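# Transfer filter paper from dish into Büchner funnel

## Task

Take the filter paper out of its aluminium dish and leave it lying flat on the perforated plate in the Büchner funnel, with no other object left in the funnel. The paper may come into contact only with its dish, the forceps and the funnel; any other contact is a failure.

## Robot and tools

ROBOT. Two UR7e-type arms, left_arm and right_arm. Each carries a 16-motor, four-digit hand (index, middle, ring, thumb). The right arm has a right hand and the left arm a mirrored left hand. In the scene frame the bases stand at left_arm (-0.037, +0.441, 0) and right_arm (+0.058, -0.480, 0) m, each turned very slightly about z.

FRAMES. Scene frame: origin at table-top height, halfway between the nominal bases. +z is up, +x points out over the table, and left_arm is on the +y side. The fixed cameras and the table use this frame. Hand positions, velocities, targets and offsets are given in each arm's own base frame.

Hand-point axes (right hand): +z runs along the straight fingers toward the tips, +y comes out of the palm face, and +x runs across the palm away from the thumb. On the left hand +x points toward the thumb. A rigid mast sits behind the wrist on the palm side and can strike objects.

THE 48-NUMBER ROW. Every row covers both arms, even when only one moves. All values lie in [-1, 1], in this order:
- left_arm dx, dy, dz, rx, ry, rz
- left_gripper's 16 motor goals
- left_gripper current_limit, speed
- then the same 24 numbers for right_arm and right_gripper.

Pose numbers are offsets, not poses. They count from the arm's Hand target as it stood when the action or move began, along that arm's base axes. 1.0 equals 0.6 m for dx, dy, dz, or 180 degrees for rx, ry, rz. rx, ry, rz form a single rotation vector applied about the Hand target's position. Repeating an offset moves the arm further again. All six zero means hold or re-request the current Hand target.

Motor order: index_mcp, index_abd, index_pip, index_dip, middle_mcp, middle_abd, middle_pip, middle_dip, ring_mcp, ring_abd, ring_pip, ring_dip, thumb_cmc, thumb_axl, thumb_mcp, thumb_ipl. These are absolute goal angles, scaled between each hinge's two stops. Moving toward -1 curls a finger toward the palm. Values that leave a finger straight: _mcp +0.75, _abd 0.00, _pip +0.58, _dip +0.70, thumb_cmc +0.71, thumb_axl +0.68, thumb_mcp +0.23, thumb_ipl +0.17. A 0 is a real goal, not "leave as is". To keep a hand unchanged, resend its hand_goal, hand_current_limit and hand_speed.

current_limit maps -1..+1 to 0..550 mA per motor, with a floor of 11 mA. speed maps to (speed+1)/2 of 8.5 rad/s. Initial settings are +0.4 and -0.6, and the last written values persist.

TOOLS
- execute_actions(actions, cameras): actions is a list of actions. Each action is a list of up to 15 rows, one row per 1/30 s step, so one action lasts 0.5 s. A short action repeats its last row. Every row is measured from the action's starting Hand target. An empty list returns the full state plus images.
- move(target, speed, blend, stop_force, zero, blocking, cameras): follows straight paths toward one row, or a list of up to 15 rows. Every row is an offset from the same starting Hand targets, not from the previous row.
  - speed: m/s, 0.002 to 3.6, default 0.25. Rotation is limited to twice that value in rad/s. One value, or one per target.
  - blend: m of corner rounding; the default 0 means stop at each target.
  - stop_force: N, 3 to 120. Ends an arm's path when its wrist sensor feels that much push. It is unreliable while the hand rotates. Omit it when backing off a contact.
  - zero: whether to re-zero the sensor first (default true).
  - blocking=false: returns early; cannot be combined with stop_force.
  - Paths last between 0.5 s and 10 s and do not avoid obstacles. Steer around an arm's own base rather than past it.
- wait(seconds 0 to 10): lets time run while holding the last commands.
- stop(): brakes a running move.
- zoom_image(camera, region [x0,y0,x1,y1] in pixels, at most 504 by 504): enlarges part of the latest image from that camera.
- zero_wrist_force(arm): tares that arm's wrist sensor.
- read_manual(section): returns licence text only.
- finished_scene(scene 1 or 2): ends the scene permanently; the result must hold without the robot.

Cameras: cam_high, cam_low, cam_over_dish, cam_over_filter (896x504 each); cam_left_wrist, cam_right_wrist (672x504 each). ["all"] requests every camera.

RESULTS. Fields reported:
- end_effector_position (m), quat_wxyz and velocities, in the base frame.
- Hand target: the last commanded pose, after the controller has limited orientation to 32 degrees from the measured pose each step. The hand often settles short of it; the next command asks for it again.
- Joint positions and torques. Wrist force and torque are in end-effector axes, with a third line showing the peak since the last report.
- hand_goal, hand_measured, hand_current_ma and hand_state (moving, goal, blocked or overload), in motor order.
- Motor temperatures.
- move adds a move: line: done, off_target, moving, held or fault, plus limits=paced or limits=held.

AVOID
- Force fault: about 150 N on any part of an arm, or contact torque at a joint's limit (wrist joints 24.9 N m). Either stops the arm for 10 s.
- Targets set past a firm surface.
- Fast contacts.
- Contact or pressing between the two arms, including one hand gripping the other's fingers.
- Motors at 495 mA or more for 5 s: they shut down.
- Motor heat: MOTOR HOT warns at 70 °C; at 85 °C the arm is braked for 30 to 60 s.
- Hard hits on fixed or heavy objects.
- Dropping things, releasing moving parts, or letting anything leave the table.
- Letting the paper touch anything except its dish, the forceps or the funnel.

A HAND FAULT line cancels the remaining motion calls in that reply. Loose objects may occasionally be nudged by outside pushes.

Each tool is called after "Call:" by a JSON object that holds its "api" and its "payload".

## Session

Call:
{"api": "execute_actions", "payload": {"actions": []}}

Scene clock: 0.00 s.
left_arm: end_effector_position=(+0.3811, -0.6423, +0.2929) hand_goal=(+0.754, +0.000, +0.576, +0.696, +0.754, +0.000, +0.576, +0.696, +0.754, +0.000, +0.576, +0.696, +0.714, +0.678, +0.226, +0.168) hand_measured=(+0.754, +0.000, +0.576, +0.696, +0.754, +0.000, +0.576, +0.696, +0.754, +0.000, +0.576, +0.696, +0.714, +0.678, +0.226, +0.168) hand_current_ma=(+0, +0, +0, +0, +0, +0, +0, +0, +0, +0, +0, +0, +0, +0, +0, +0) hand_state=(goal, goal, goal, goal, goal, goal, goal, goal, goal, goal, goal, goal, goal, goal, goal, goal) hand_current_limit=0.40 hand_speed=-0.60 end_effector_quat_wxyz=(+0.147, +0.756, +0.175, +0.614) | right_arm: end_effector_position=(+0.7624, -0.5867, +0.3713) hand_goal=(+0.754, +0.000, +0.576, +0.696, +0.754, +0.000, +0.576, +0.696, +0.754, +0.000, +0.576, +0.696, +0.714, +0.678, +0.226, +0.168) hand_measured=(+0.754, +0.000, +0.576, +0.696, +0.754, +0.000, +0.576, +0.696, +0.754, +0.000, +0.576, +0.696, +0.714, +0.678, +0.226, +0.168) hand_current_ma=(+0, +0, +0, +0, +0, +0, +0, +0, +0, +0, +0, +0, +0, +0, +0, +0) hand_state=(goal, goal, goal, goal, goal, goal, goal, goal, goal, goal, goal, goal, goal, goal, goal, goal) hand_current_limit=0.40 hand_speed=-0.60 end_effector_quat_wxyz=(+0.196, +0.888, -0.068, +0.411)
Joint positions: left_arm=[2.045 -2.279 -1.708 0.422 2.622 0.736] | right_arm=[-0.752 -0.781 0.893 -2.616 -1.383 1.065]
Joint velocities: within noise
Joint torques (N m): no reading
Motor temperatures (°C): left_arm=[27 27 27 36 31 30] | right_arm=[28 30 31 35 40 31]
Wrist force (N): no reading
Wrist torque (N m): no reading
Wrist force, peak (N): no reading
Hand target: left_arm +0.3811, -0.6423, +0.2929; +0.147, +0.756, +0.175, +0.614 | right_arm +0.7624, -0.5867, +0.3713; +0.196, +0.888, -0.068, +0.411

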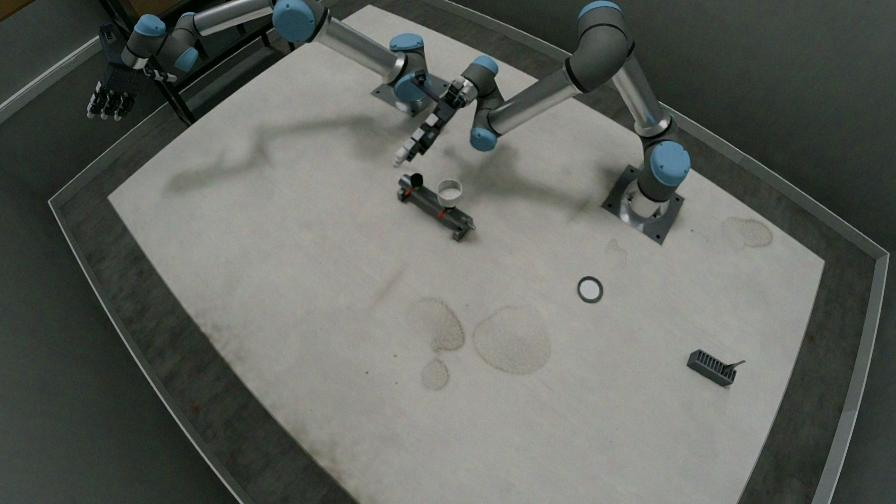

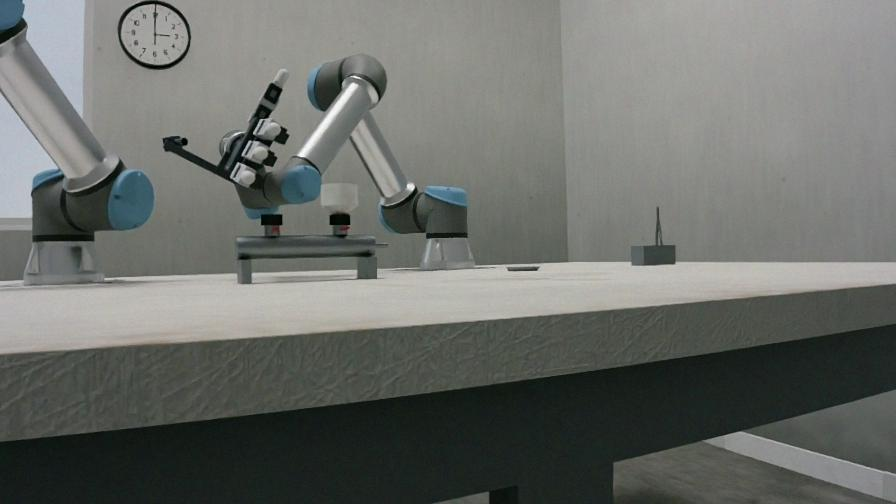

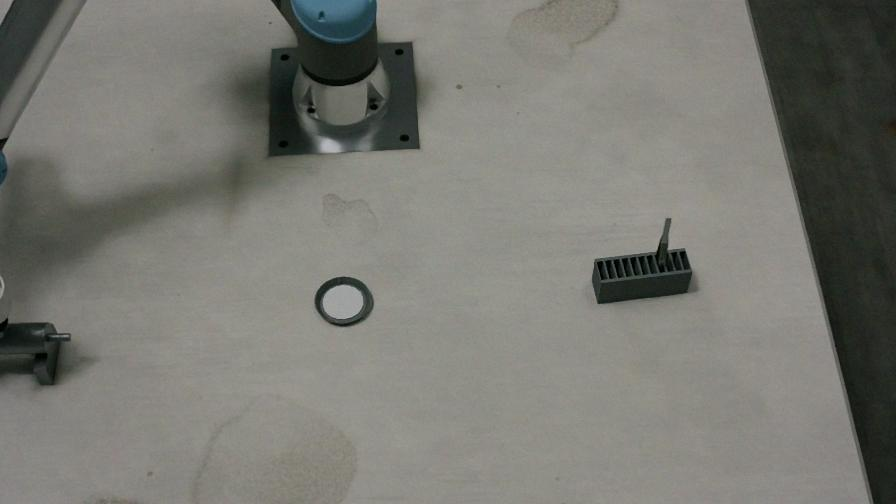

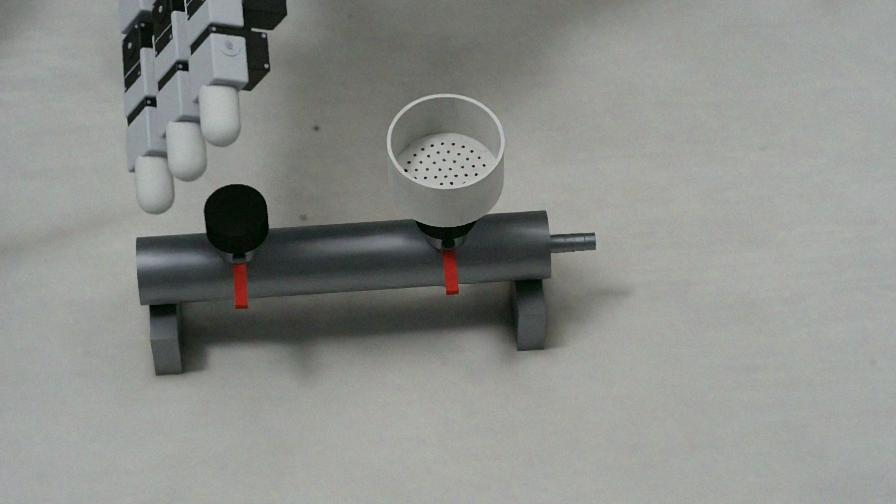

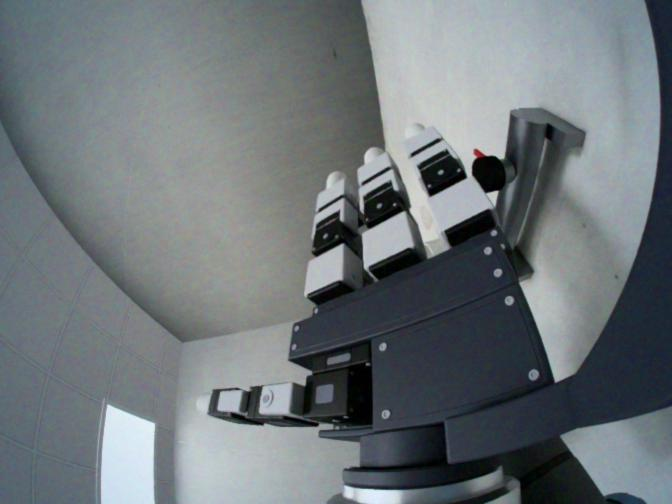

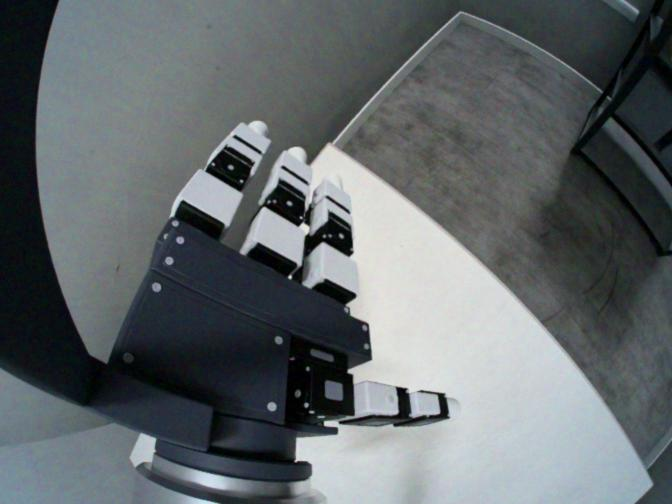

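Call:
{"api": "zoom_image", "payload": {"camera": "cam_over_dish", "region": [560, 190, 720, 320]}}

Call:
{"api": "zoom_image", "payload": {"camera": "cam_over_dish", "region": [280, 250, 400, 350]}}

Call:
{"api": "zoom_image", "payload": {"camera": "cam_over_filter", "region": [340, 60, 560, 300]}}

Call:
{"api": "zoom_image", "payload": {"camera": "cam_low", "region": [480, 180, 700, 300]}}

Call:
{"api": "zoom_image", "payload": {"camera": "cam_high", "region": [640, 300, 800, 420]}}

Scaled by 3.150 from the camera's 896x504 image, which has a finer 1280x720 frame.

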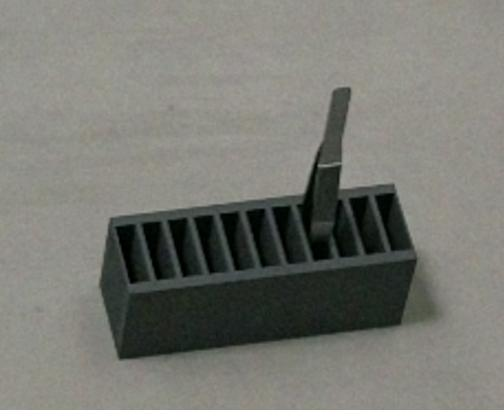

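Scaled by 4.200 from the camera's 896x504 image, which has a finer 1280x720 frame.

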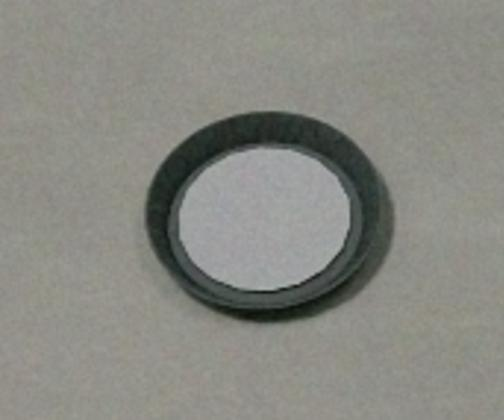

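Scaled by 2.100 from the camera's 896x504 image, which has a finer 1280x720 frame.

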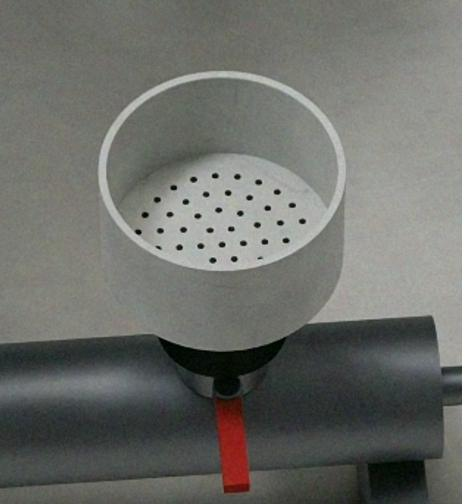

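Scaled by 2.291 from the camera's 896x504 image, which has a finer 1280x720 frame.

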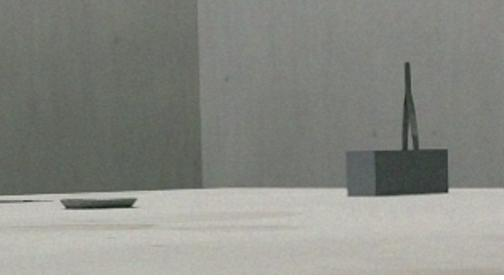

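Scaled by 3.150 from the camera's 896x504 image, which has a finer 1280x720 frame.

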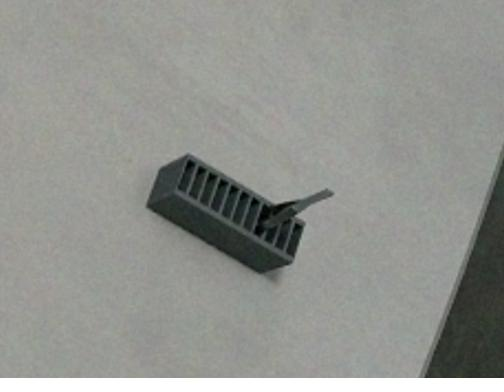

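Call:
{"api": "move", "payload": {"target": [0.0, 0.333, 0.2, 0,0,0, 0.754,0,0.576,0.696,0.754,0,0.576,0.696,0.754,0,0.576,0.696,0.714,0.678,0.226,0.168,0.4,-0.6, 0,0,0,0,0,0, 0.754,0,0.576,0.696,0.754,0,0.576,0.696,0.754,0,0.576,0.696,0.714,0.678,0.226,0.168,0.4,-0.6], "speed": 0.3, "cameras": ["all"]}}

Scene clock: 175.53 s.
left_arm: end_effector_position=(+0.3811, -0.4426, +0.4128) hand_goal=(+0.754, +0.000, +0.576, +0.696, +0.754, +0.000, +0.576, +0.696, +0.754, +0.000, +0.576, +0.696, +0.714, +0.678, +0.226, +0.168) hand_measured=(+0.756, -0.002, +0.576, +0.696, +0.756, -0.002, +0.576, +0.696, +0.756, -0.002, +0.576, +0.696, +0.716, +0.678, +0.226, +0.168) hand_current_ma=(+9, -4, +3, +0, +9, -5, +3, +0, +11, -5, +3, +0, +9, -3, -1, -2) hand_state=(goal, goal, goal, goal, goal, goal, goal, goal, goal, goal, goal, goal, goal, goal, goal, goal) hand_current_limit=0.40 hand_speed=-0.60 end_effector_quat_wxyz=(+0.147, +0.756, +0.175, +0.614) | right_arm: end_effector_position=(+0.7624, -0.5867, +0.3713) hand_goal=(+0.754, +0.000, +0.576, +0.696, +0.754, +0.000, +0.576, +0.696, +0.754, +0.000, +0.576, +0.696, +0.714, +0.678, +0.226, +0.168) hand_measured=(+0.754, +0.000, +0.576, +0.696, +0.754, +0.000, +0.576, +0.696, +0.754, +0.000, +0.576, +0.696, +0.714, +0.678, +0.226, +0.168) hand_current_ma=(+0, +0, +0, +0, +0, +0, +0, +0, +0, +0, +0, +0, +0, +0, +0, +0) hand_state=(goal, goal, goal, goal, goal, goal, goal, goal, goal, goal, goal, goal, goal, goal, goal, goal) hand_current_limit=0.40 hand_speed=-0.60 end_effector_quat_wxyz=(+0.196, +0.888, -0.068, +0.411)
Joint positions: left_arm=[2.277 -1.733 -2.183 0.466 2.404 0.877] | right_arm=[-0.752 -0.781 0.893 -2.616 -1.383 1.065]
Joint torques (N m): left_arm=[11.79 36.65 4.92 0.79 -1.05 2.8] | right_arm=[-2.31 -58.7 -27.61 -2.75 0.09 0.12]
Wrist force (N): left_arm=[-0.4 -0.1 -0.1] | right_arm=[0.1 0.0 -0.2]
Wrist torque (N m): left_arm=[0.00 0.05 -0.08] | right_arm=[0.02 -0.01 0.02]
Wrist force, peak (N): left_arm=[-1.2 1.0 0.0] | right_arm=[0.1 -0.3 -0.8]
Hand target: left_arm +0.3811, -0.4425, +0.4129; +0.147, +0.756, +0.175, +0.614 | right_arm +0.7624, -0.5867, +0.3713; +0.196, +0.888, -0.068, +0.411
Off the commanded pose: left_arm 0.000 m, 0 deg | right_arm 0.000 m, 0 deg.
move: done

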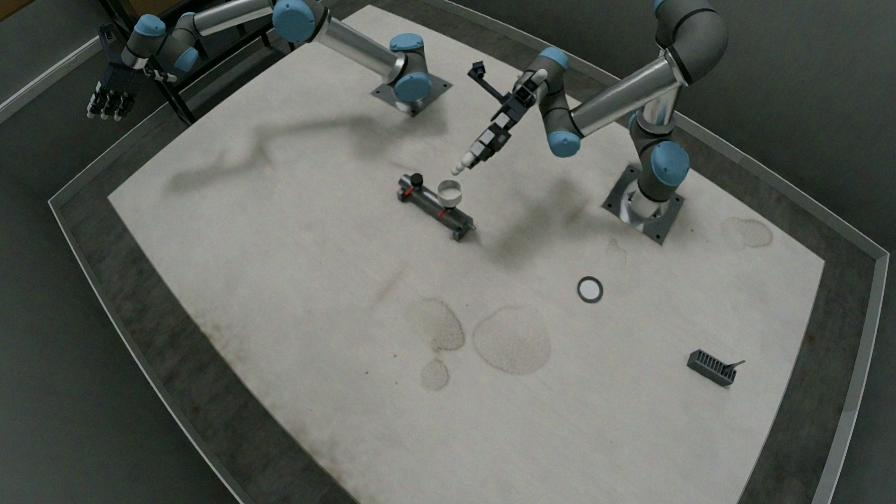

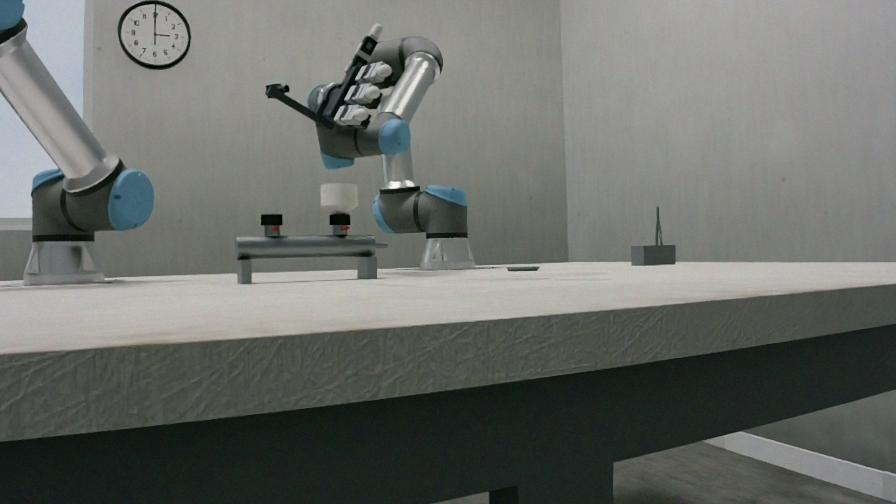

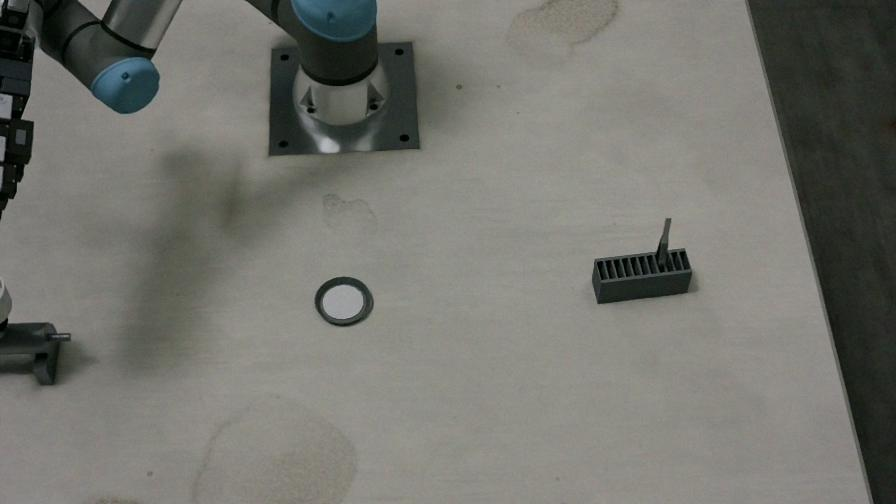

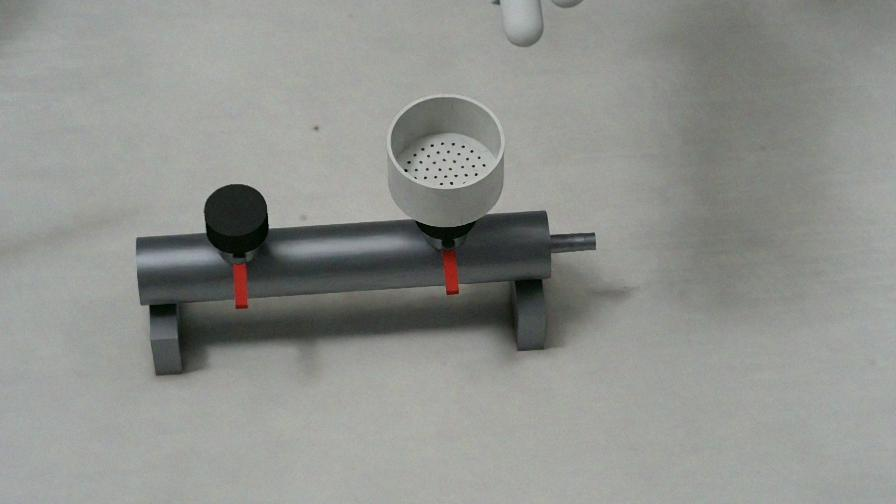

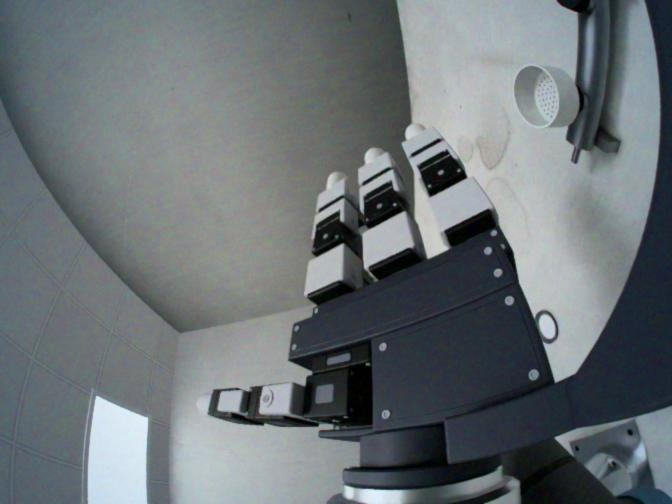

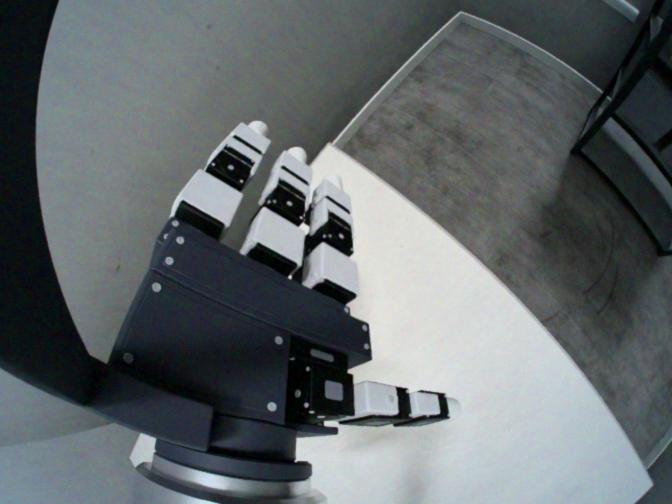

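Call:
{"api": "move", "payload": {"target": [[0.0, 0.2375, -0.02, 0.5965,0.0787,-0.256, 0.754,0,0.576,0.696,0.754,0,0.576,0.696,0.754,0,0.576,0.696,0.714,0.678,0.226,0.168,0.4,-0.6, 0,0,0,0,0,0, 0.754,0,0.576,0.696,0.754,0,0.576,0.696,0.754,0,0.576,0.696,0.714,0.678,0.226,0.168,0.4,-0.6],[-0.085, 0.7375, -0.188, 0.579,-0.444,-0.558, 0.754,0,0.576,0.696,0.754,0,0.576,0.696,0.754,0,0.576,0.696,0.714,0.678,0.226,0.168,0.4,-0.6, 0,0,0,0,0,0, 0.754,0,0.576,0.696,0.754,0,0.576,0.696,0.754,0,0.576,0.696,0.714,0.678,0.226,0.168,0.4,-0.6]], "speed": 0.35, "cameras": ["cam_high","cam_over_dish","cam_over_filter","cam_left_wrist"]}}

Scene clock: 231.63 s.
left_arm: end_effector_position=(+0.3301, +0.0000, +0.3001) hand_goal=(+0.754, +0.000, +0.576, +0.696, +0.754, +0.000, +0.576, +0.696, +0.754, +0.000, +0.576, +0.696, +0.714, +0.678, +0.226, +0.168) hand_measured=(+0.748, -0.002, +0.576, +0.696, +0.748, -0.002, +0.576, +0.696, +0.746, -0.002, +0.576, +0.696, +0.708, +0.678, +0.226, +0.168) hand_current_ma=(-29, -4, +2, +0, -30, -5, +2, +0, -36, -5, +2, +0, -24, -3, -3, -2) hand_state=(goal, goal, goal, goal, goal, goal, goal, goal, goal, goal, goal, goal, goal, goal, goal, goal) hand_current_limit=0.40 hand_speed=-0.60 end_effector_quat_wxyz=(+0.000, +0.001, +0.887, -0.462) | right_arm: end_effector_position=(+0.7624, -0.5867, +0.3713) hand_goal=(+0.754, +0.000, +0.576, +0.696, +0.754, +0.000, +0.576, +0.696, +0.754, +0.000, +0.576, +0.696, +0.714, +0.678, +0.226, +0.168) hand_measured=(+0.754, +0.000, +0.576, +0.696, +0.754, +0.000, +0.576, +0.696, +0.754, +0.000, +0.576, +0.696, +0.714, +0.678, +0.226, +0.168) hand_current_ma=(+0, +0, +0, +0, +0, +0, +0, +0, +0, +0, +0, +0, +0, +0, +0, +0) hand_state=(goal, goal, goal, goal, goal, goal, goal, goal, goal, goal, goal, goal, goal, goal, goal, goal) hand_current_limit=0.40 hand_speed=-0.60 end_effector_quat_wxyz=(+0.196, +0.888, -0.068, +0.411)
Joint positions: left_arm=[3.877 -1.311 -1.838 -2.328 0.918 5.719] | right_arm=[-0.752 -0.781 0.893 -2.616 -1.383 1.065]
Joint torques (N m): left_arm=[11.32 -0.46 30.65 -0.48 0.44 3.06] | right_arm=[-1.16 -59.56 -28.08 -3.03 0.21 0.01]
Wrist force (N): left_arm=[-1.4 -1.4 -2.1] | right_arm=[-0.2 0.1 -0.2]
Wrist torque (N m): left_arm=[0.36 -0.01 -0.52] | right_arm=[0.03 0.03 -0.01]
Wrist force, peak (N): left_arm=[-2.3 -0.8 -2.6] | right_arm=[-0.3 0.4 -0.4]
Hand target: left_arm +0.3301, +0.0000, +0.3001; +0.000, +0.001, +0.887, -0.462 | right_arm +0.7624, -0.5867, +0.3713; +0.196, +0.888, -0.068, +0.411
Off the commanded pose: left_arm 0.000 m, 0 deg | right_arm 0.000 m, 0 deg.
move: done
Images, in order (width x height): cam_high 896x504, cam_over_dish 896x504, cam_over_filter 896x504, cam_left_wrist 672x504.

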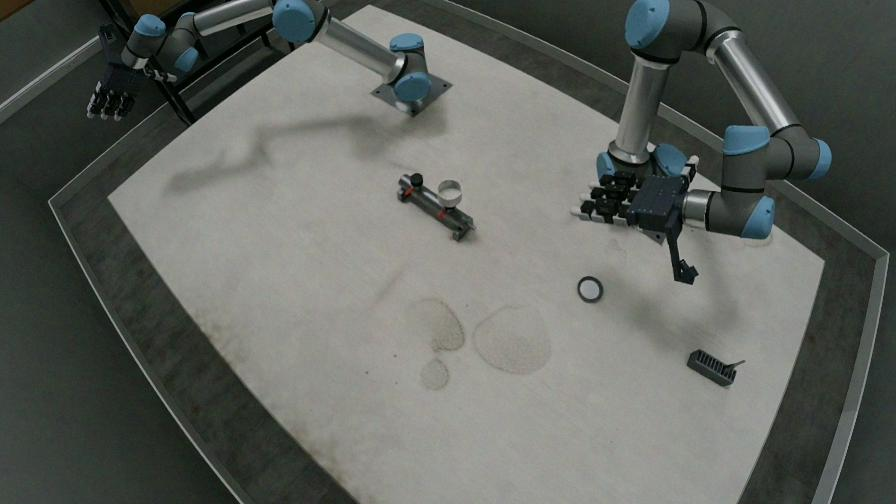

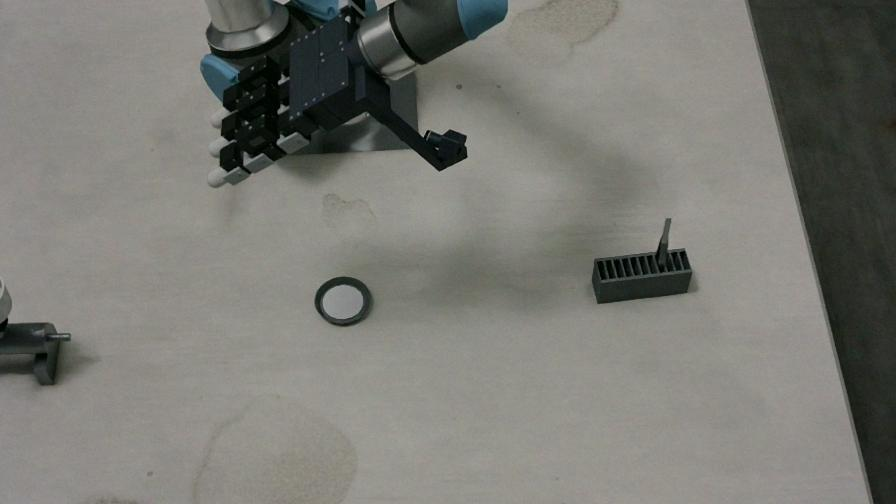

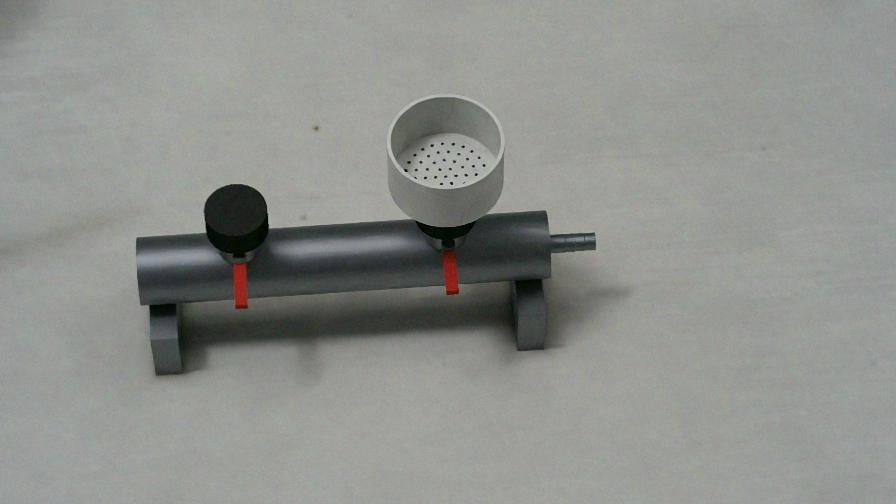

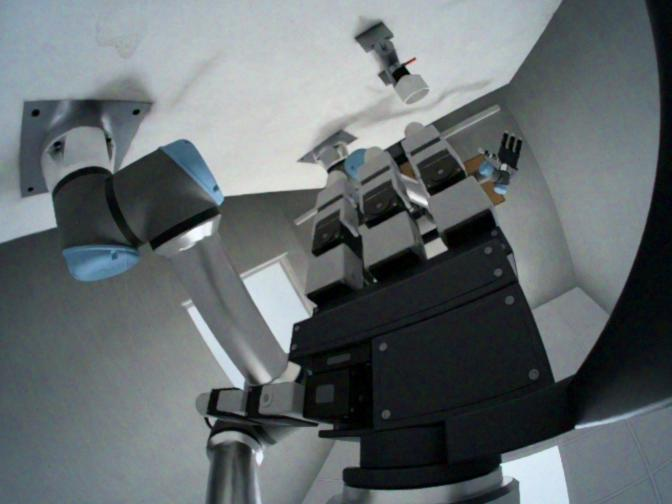

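Call:
{"api": "move", "payload": {"target": [0.035, -0.03, -0.25, -0.0389,0,0, 0.754,0,-0.372,0.116,0.754,0,-0.372,0.116,0.754,0,0.576,0.696,-0.657,0.678,0.247,-0.157,0.4,-0.4, 0,0,0,0,0,0, 0.754,0,0.576,0.696,0.754,0,0.576,0.696,0.754,0,0.576,0.696,0.714,0.678,0.226,0.168,0.4,-0.6], "speed": 0.2, "cameras": ["cam_high","cam_low","cam_over_dish","cam_left_wrist"]}}

Scene clock: 286.43 s.
left_arm: end_effector_position=(+0.3510, -0.0180, +0.1502) hand_goal=(+0.754, +0.000, -0.372, +0.116, +0.754, +0.000, -0.372, +0.116, +0.754, +0.000, +0.576, +0.696, -0.656, +0.678, +0.248, -0.156) hand_measured=(+0.748, -0.002, -0.368, +0.120, +0.748, -0.002, -0.368, +0.120, +0.746, -0.002, +0.576, +0.696, -0.654, +0.678, +0.242, -0.154) hand_current_ma=(-29, -4, +13, +14, -30, -5, +13, +13, -40, -5, +1, +0, +12, -3, -28, +10) hand_state=(goal, goal, goal, goal, goal, goal, goal, goal, goal, goal, goal, goal, goal, goal, goal, goal) hand_current_limit=0.40 hand_speed=-0.40 end_effector_quat_wxyz=(+0.000, +0.001, +0.857, -0.515) | right_arm: end_effector_position=(+0.7624, -0.5867, +0.3713) hand_goal=(+0.754, +0.000, +0.576, +0.696, +0.754, +0.000, +0.576, +0.696, +0.754, +0.000, +0.576, +0.696, +0.714, +0.678, +0.226, +0.168) hand_measured=(+0.754, +0.000, +0.576, +0.696, +0.754, +0.000, +0.576, +0.696, +0.754, +0.000, +0.576, +0.696, +0.714, +0.678, +0.226, +0.168) hand_current_ma=(+0, +0, +0, +0, +0, +0, +0, +0, +0, +0, +0, +0, +0, +0, +0, +0) hand_state=(goal, goal, goal, goal, goal, goal, goal, goal, goal, goal, goal, goal, goal, goal, goal, goal) hand_current_limit=0.40 hand_speed=-0.60 end_effector_quat_wxyz=(+0.196, +0.888, -0.068, +0.411)
Joint positions: left_arm=[3.85 -1.487 -2.12 -1.992 0.836 5.784] | right_arm=[-0.752 -0.781 0.893 -2.616 -1.383 1.065]
Joint torques (N m): left_arm=[-9.12 2.62 9.08 1.59 -2.29 -2.52] | right_arm=[-1.54 -60.22 -25.75 -2.85 0.4 -0.03]
Wrist force (N): left_arm=[-2.2 -1.0 -1.7] | right_arm=[-0.1 0.2 -0.4]
Wrist torque (N m): left_arm=[0.38 0.07 -0.65] | right_arm=[0.06 0.02 0.01]
Wrist force, peak (N): left_arm=[-1.2 -2.3 -2.8] | right_arm=[-0.4 -0.5 0.1]
Hand target: left_arm +0.3511, -0.0180, +0.1501; +0.000, +0.001, +0.857, -0.515 | right_arm +0.7624, -0.5867, +0.3713; +0.196, +0.888, -0.068, +0.411
Off the commanded pose: left_arm 0.000 m, 0 deg | right_arm 0.000 m, 0 deg.
move: done
Images, in order (width x height): cam_high 896x504, cam_low 896x504, cam_over_dish 896x504, cam_left_wrist 672x504.

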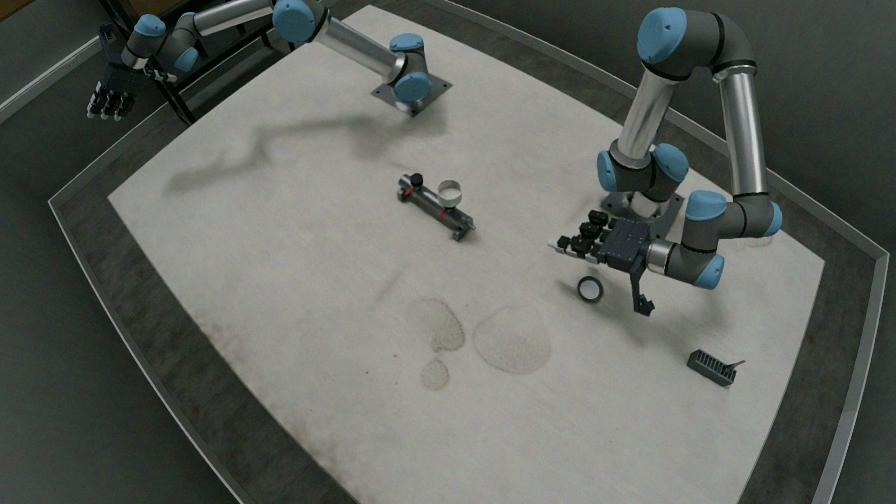

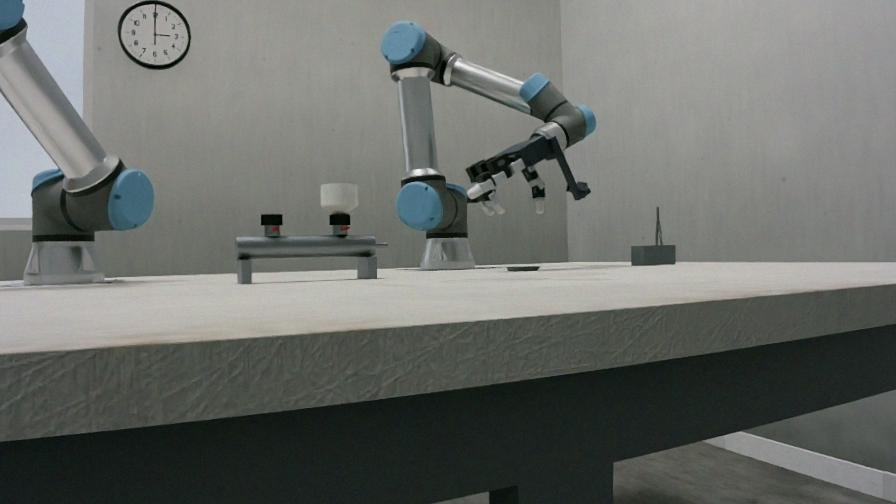

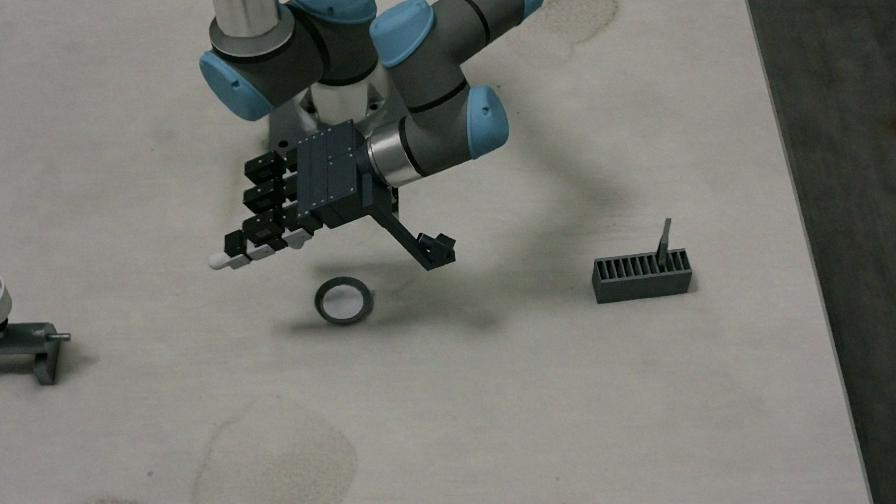

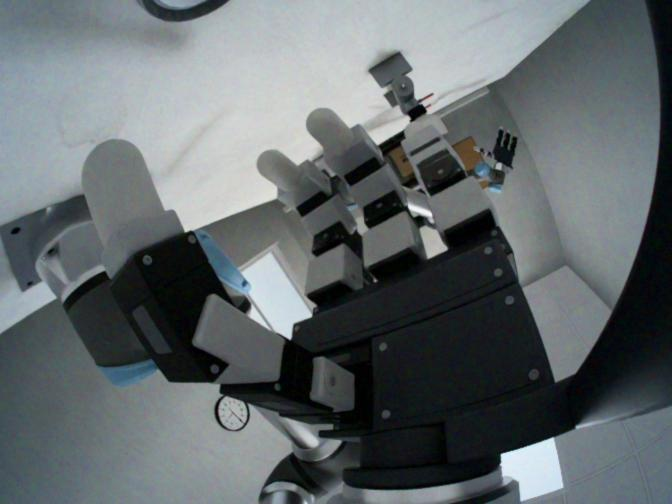

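Call:
{"api": "move", "payload": {"target": [-0.005, 0.035, -0.15, 0,0,0, 0.754,0,-0.372,0.116,0.754,0,-0.372,0.116,0.754,0,0.576,0.696,-0.657,0.678,0.247,-0.157,0.4,-0.4, 0,0,0,0,0,0, 0.754,0,0.576,0.696,0.754,0,0.576,0.696,0.754,0,0.576,0.696,0.714,0.678,0.226,0.168,0.4,-0.6], "speed": 0.15, "cameras": ["cam_high","cam_low","cam_over_dish","cam_left_wrist"]}}

Call:
{"api": "zoom_image", "payload": {"camera": "cam_low", "region": [440, 160, 620, 290]}}

Call:
{"api": "zoom_image", "payload": {"camera": "cam_over_dish", "region": [200, 130, 480, 350]}}

Scene clock: 316.17 s.
left_arm: end_effector_position=(+0.3481, +0.0030, +0.0602) hand_goal=(+0.754, +0.000, -0.372, +0.116, +0.754, +0.000, -0.372, +0.116, +0.754, +0.000, +0.576, +0.696, -0.656, +0.678, +0.248, -0.156) hand_measured=(+0.748, -0.002, -0.368, +0.120, +0.748, -0.002, -0.368, +0.120, +0.746, -0.002, +0.576, +0.696, -0.654, +0.678, +0.244, -0.154) hand_current_ma=(-29, -4, +13, +14, -30, -5, +13, +13, -41, -5, +1, +0, +12, -3, -27, +10) hand_state=(goal, goal, goal, goal, goal, goal, goal, goal, goal, goal, goal, goal, goal, goal, goal, goal) hand_current_limit=0.40 hand_speed=-0.40 end_effector_quat_wxyz=(+0.000, +0.001, +0.857, -0.515) | right_arm: end_effector_position=(+0.7624, -0.5867, +0.3713) hand_goal=(+0.754, +0.000, +0.576, +0.696, +0.754, +0.000, +0.576, +0.696, +0.754, +0.000, +0.576, +0.696, +0.714, +0.678, +0.226, +0.168) hand_measured=(+0.754, +0.000, +0.576, +0.696, +0.754, +0.000, +0.576, +0.696, +0.754, +0.000, +0.576, +0.696, +0.714, +0.678, +0.226, +0.168) hand_current_ma=(+0, +0, +0, +0, +0, +0, +0, +0, +0, +0, +0, +0, +0, +0, +0, +0) hand_state=(goal, goal, goal, goal, goal, goal, goal, goal, goal, goal, goal, goal, goal, goal, goal, goal) hand_current_limit=0.40 hand_speed=-0.60 end_effector_quat_wxyz=(+0.196, +0.888, -0.068, +0.411)
Joint positions: left_arm=[3.897 -1.648 -2.233 -1.742 0.873 5.822] | right_arm=[-0.752 -0.781 0.893 -2.616 -1.383 1.065]
Joint torques (N m): left_arm=[11.66 6.29 5.54 1.58 0.51 2.91] | right_arm=[-1.99 -58.99 -25.93 -3.02 0.34 0.12]
Wrist force (N): left_arm=[-1.8 -0.9 -1.5] | right_arm=[0.0 0.0 -0.2]
Wrist torque (N m): left_arm=[0.41 0.05 -0.61] | right_arm=[0.02 0.00 0.01]
Wrist force, peak (N): left_arm=[-2.3 -2.1 -1.8] | right_arm=[-0.1 0.0 -0.6]
Hand target: left_arm +0.3481, +0.0030, +0.0601; +0.000, +0.001, +0.857, -0.515 | right_arm +0.7624, -0.5867, +0.3713; +0.196, +0.888, -0.068, +0.411
Off the commanded pose: left_arm 0.000 m, 0 deg | right_arm 0.000 m, 0 deg.
move: done
Images, in order (width x height): cam_high 896x504, cam_low 896x504, cam_over_dish 896x504, cam_left_wrist 672x504.

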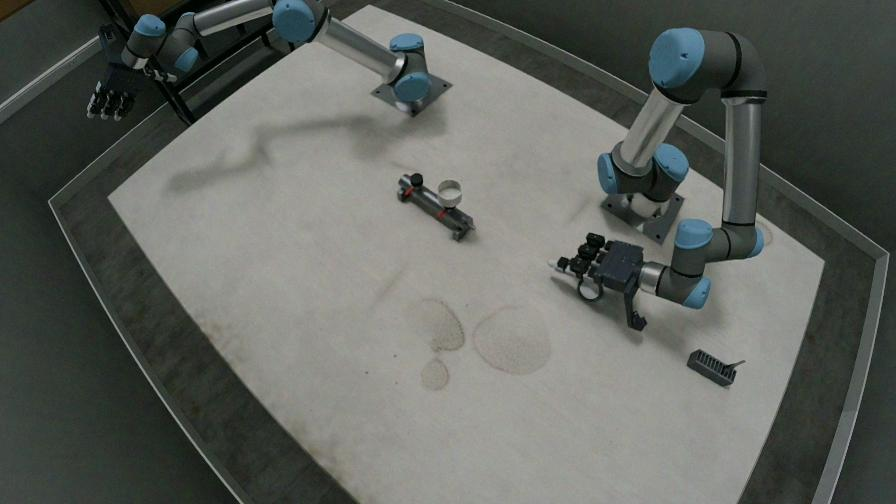

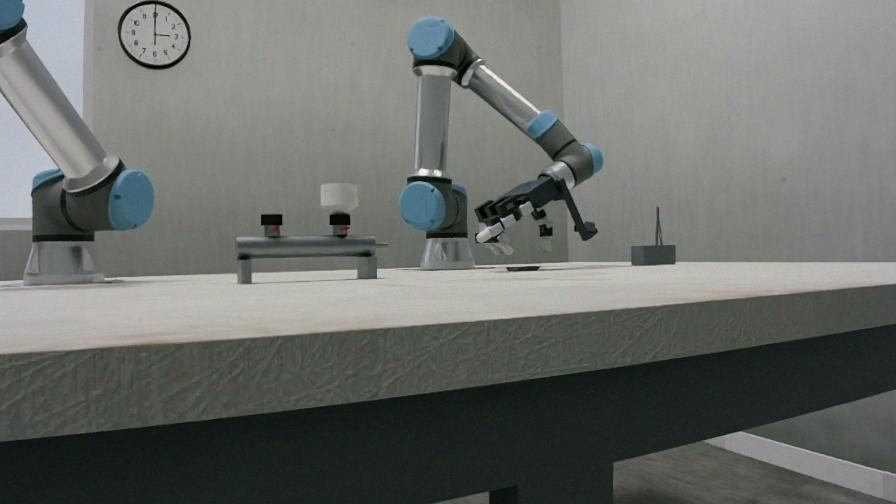

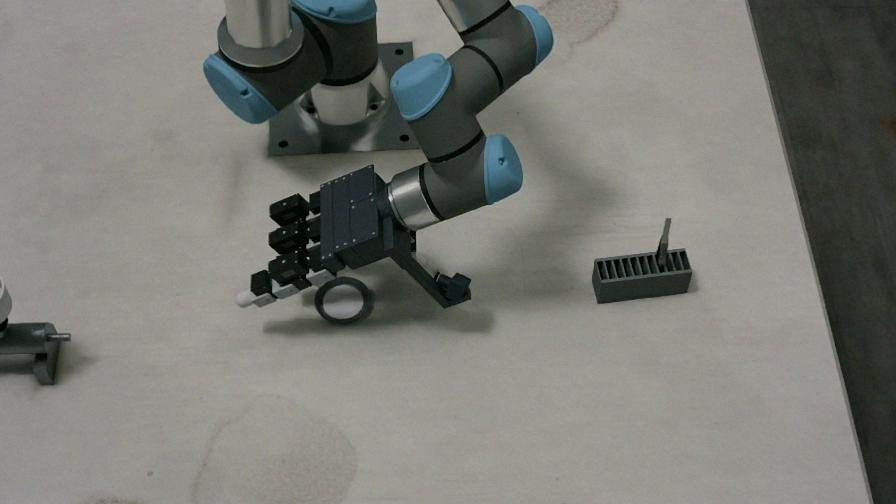

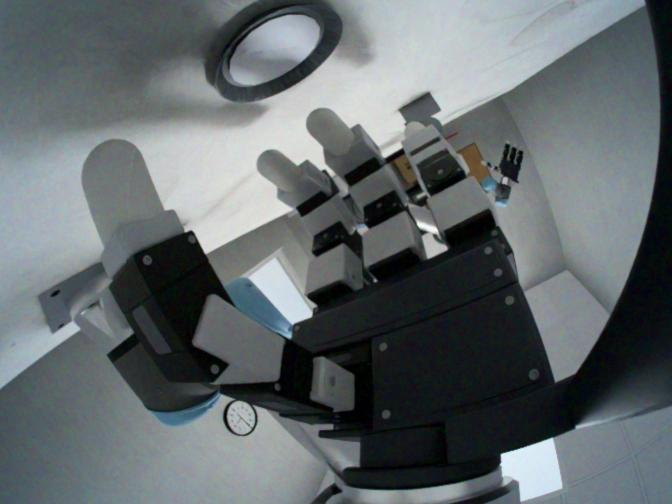

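Scaled by 2.800 from the camera's 896x504 image, which has a finer 1280x720 frame.

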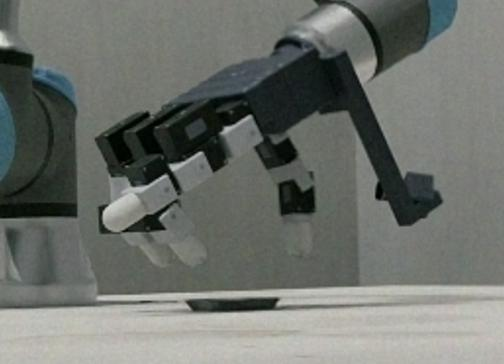

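Scaled by 1.800 from the camera's 896x504 image, which has a finer 1280x720 frame.

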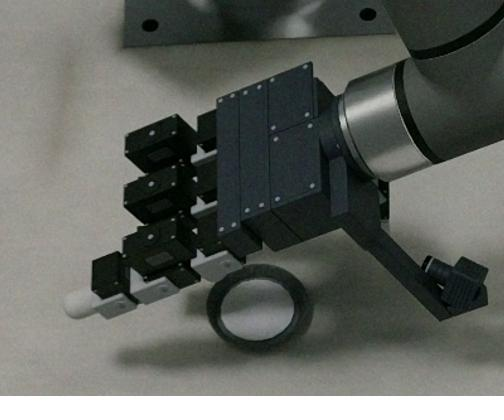

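Call:
{"api": "move", "payload": {"target": [0.045, 0.0, -0.0167, 0,0,0, 0.754,0,-0.372,0.116,0.754,0,-0.372,0.116,0.754,0,0.576,0.696,-0.657,0.678,0.247,-0.157,0.4,-0.4, 0,0,0,0,0,0, 0.754,0,0.576,0.696,0.754,0,0.576,0.696,0.754,0,0.576,0.696,0.714,0.678,0.226,0.168,0.4,-0.6], "speed": 0.1, "cameras": ["cam_low","cam_over_dish","cam_left_wrist"]}}

Call:
{"api": "zoom_image", "payload": {"camera": "cam_over_dish", "region": [200, 130, 480, 350]}}

Scene clock: 378.40 s.
left_arm: end_effector_position=(+0.3750, +0.0030, +0.0501) hand_goal=(+0.754, +0.000, -0.372, +0.116, +0.754, +0.000, -0.372, +0.116, +0.754, +0.000, +0.576, +0.696, -0.656, +0.678, +0.248, -0.156) hand_measured=(+0.748, -0.002, -0.368, +0.120, +0.748, -0.002, -0.368, +0.120, +0.746, -0.002, +0.576, +0.696, -0.654, +0.678, +0.244, -0.154) hand_current_ma=(-29, -4, +13, +14, -30, -5, +13, +13, -41, -5, +1, +0, +12, -3, -26, +10) hand_state=(goal, goal, goal, goal, goal, goal, goal, goal, goal, goal, goal, goal, goal, goal, goal, goal) hand_current_limit=0.40 hand_speed=-0.40 end_effector_quat_wxyz=(+0.000, +0.001, +0.857, -0.515) | right_arm: end_effector_position=(+0.7624, -0.5867, +0.3713) hand_goal=(+0.754, +0.000, +0.576, +0.696, +0.754, +0.000, +0.576, +0.696, +0.754, +0.000, +0.576, +0.696, +0.714, +0.678, +0.226, +0.168) hand_measured=(+0.754, +0.000, +0.576, +0.696, +0.754, +0.000, +0.576, +0.696, +0.754, +0.000, +0.576, +0.696, +0.714, +0.678, +0.226, +0.168) hand_current_ma=(+0, +0, +0, +0, +0, +0, +0, +0, +0, +0, +0, +0, +0, +0, +0, +0) hand_state=(goal, goal, goal, goal, goal, goal, goal, goal, goal, goal, goal, goal, goal, goal, goal, goal) hand_current_limit=0.40 hand_speed=-0.60 end_effector_quat_wxyz=(+0.196, +0.888, -0.068, +0.411)
Joint positions: left_arm=[3.851 -1.723 -2.186 -1.69 0.837 5.785] | right_arm=[-0.752 -0.781 0.893 -2.616 -1.383 1.065]
Joint torques (N m): left_arm=[-11.27 9.29 21.36 1.23 -2.36 -2.72] | right_arm=[-1.34 -58.76 -25.89 -3.16 0.41 0.09]
Wrist force (N): left_arm=[-1.6 -0.9 -1.2] | right_arm=[-0.2 0.1 -0.2]
Wrist torque (N m): left_arm=[0.36 0.01 -0.49] | right_arm=[0.03 0.05 -0.02]
Wrist force, peak (N): left_arm=[-2.0 -1.0 -1.7] | right_arm=[-0.1 -0.2 -0.6]
Hand target: left_arm +0.3751, +0.0030, +0.0501; +0.000, +0.001, +0.857, -0.515 | right_arm +0.7624, -0.5867, +0.3713; +0.196, +0.888, -0.068, +0.411
Off the commanded pose: left_arm 0.000 m, 0 deg | right_arm 0.000 m, 0 deg.
move: done
Images, in order (width x height): cam_low 896x504, cam_over_dish 896x504, cam_left_wrist 672x504.

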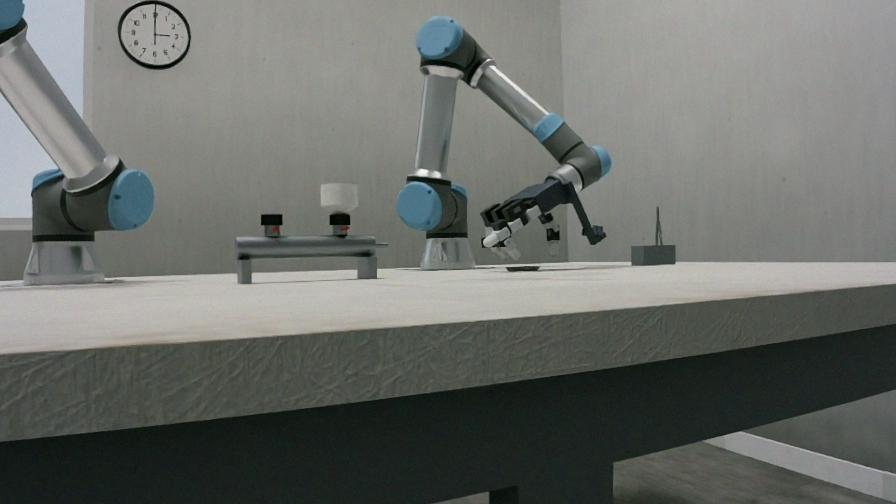

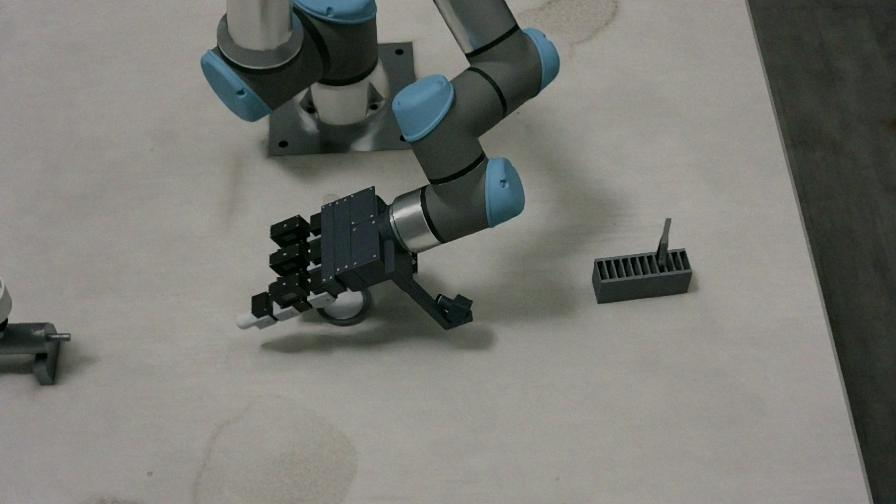

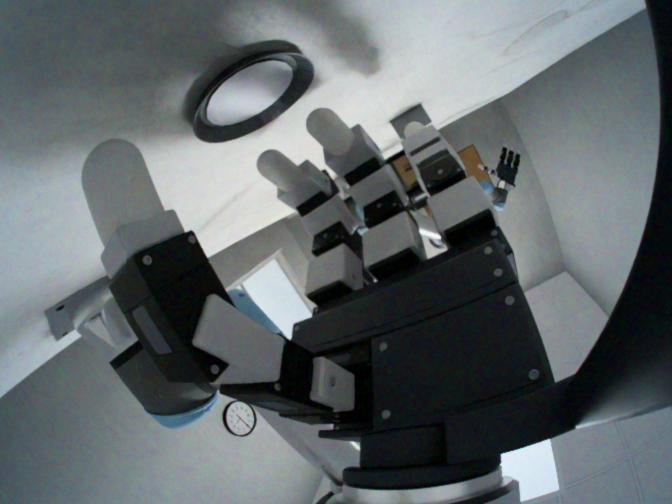

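Scaled by 1.800 from the camera's 896x504 image, which has a finer 1280x720 frame.

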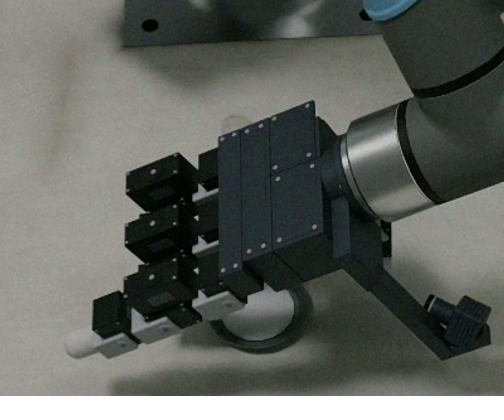

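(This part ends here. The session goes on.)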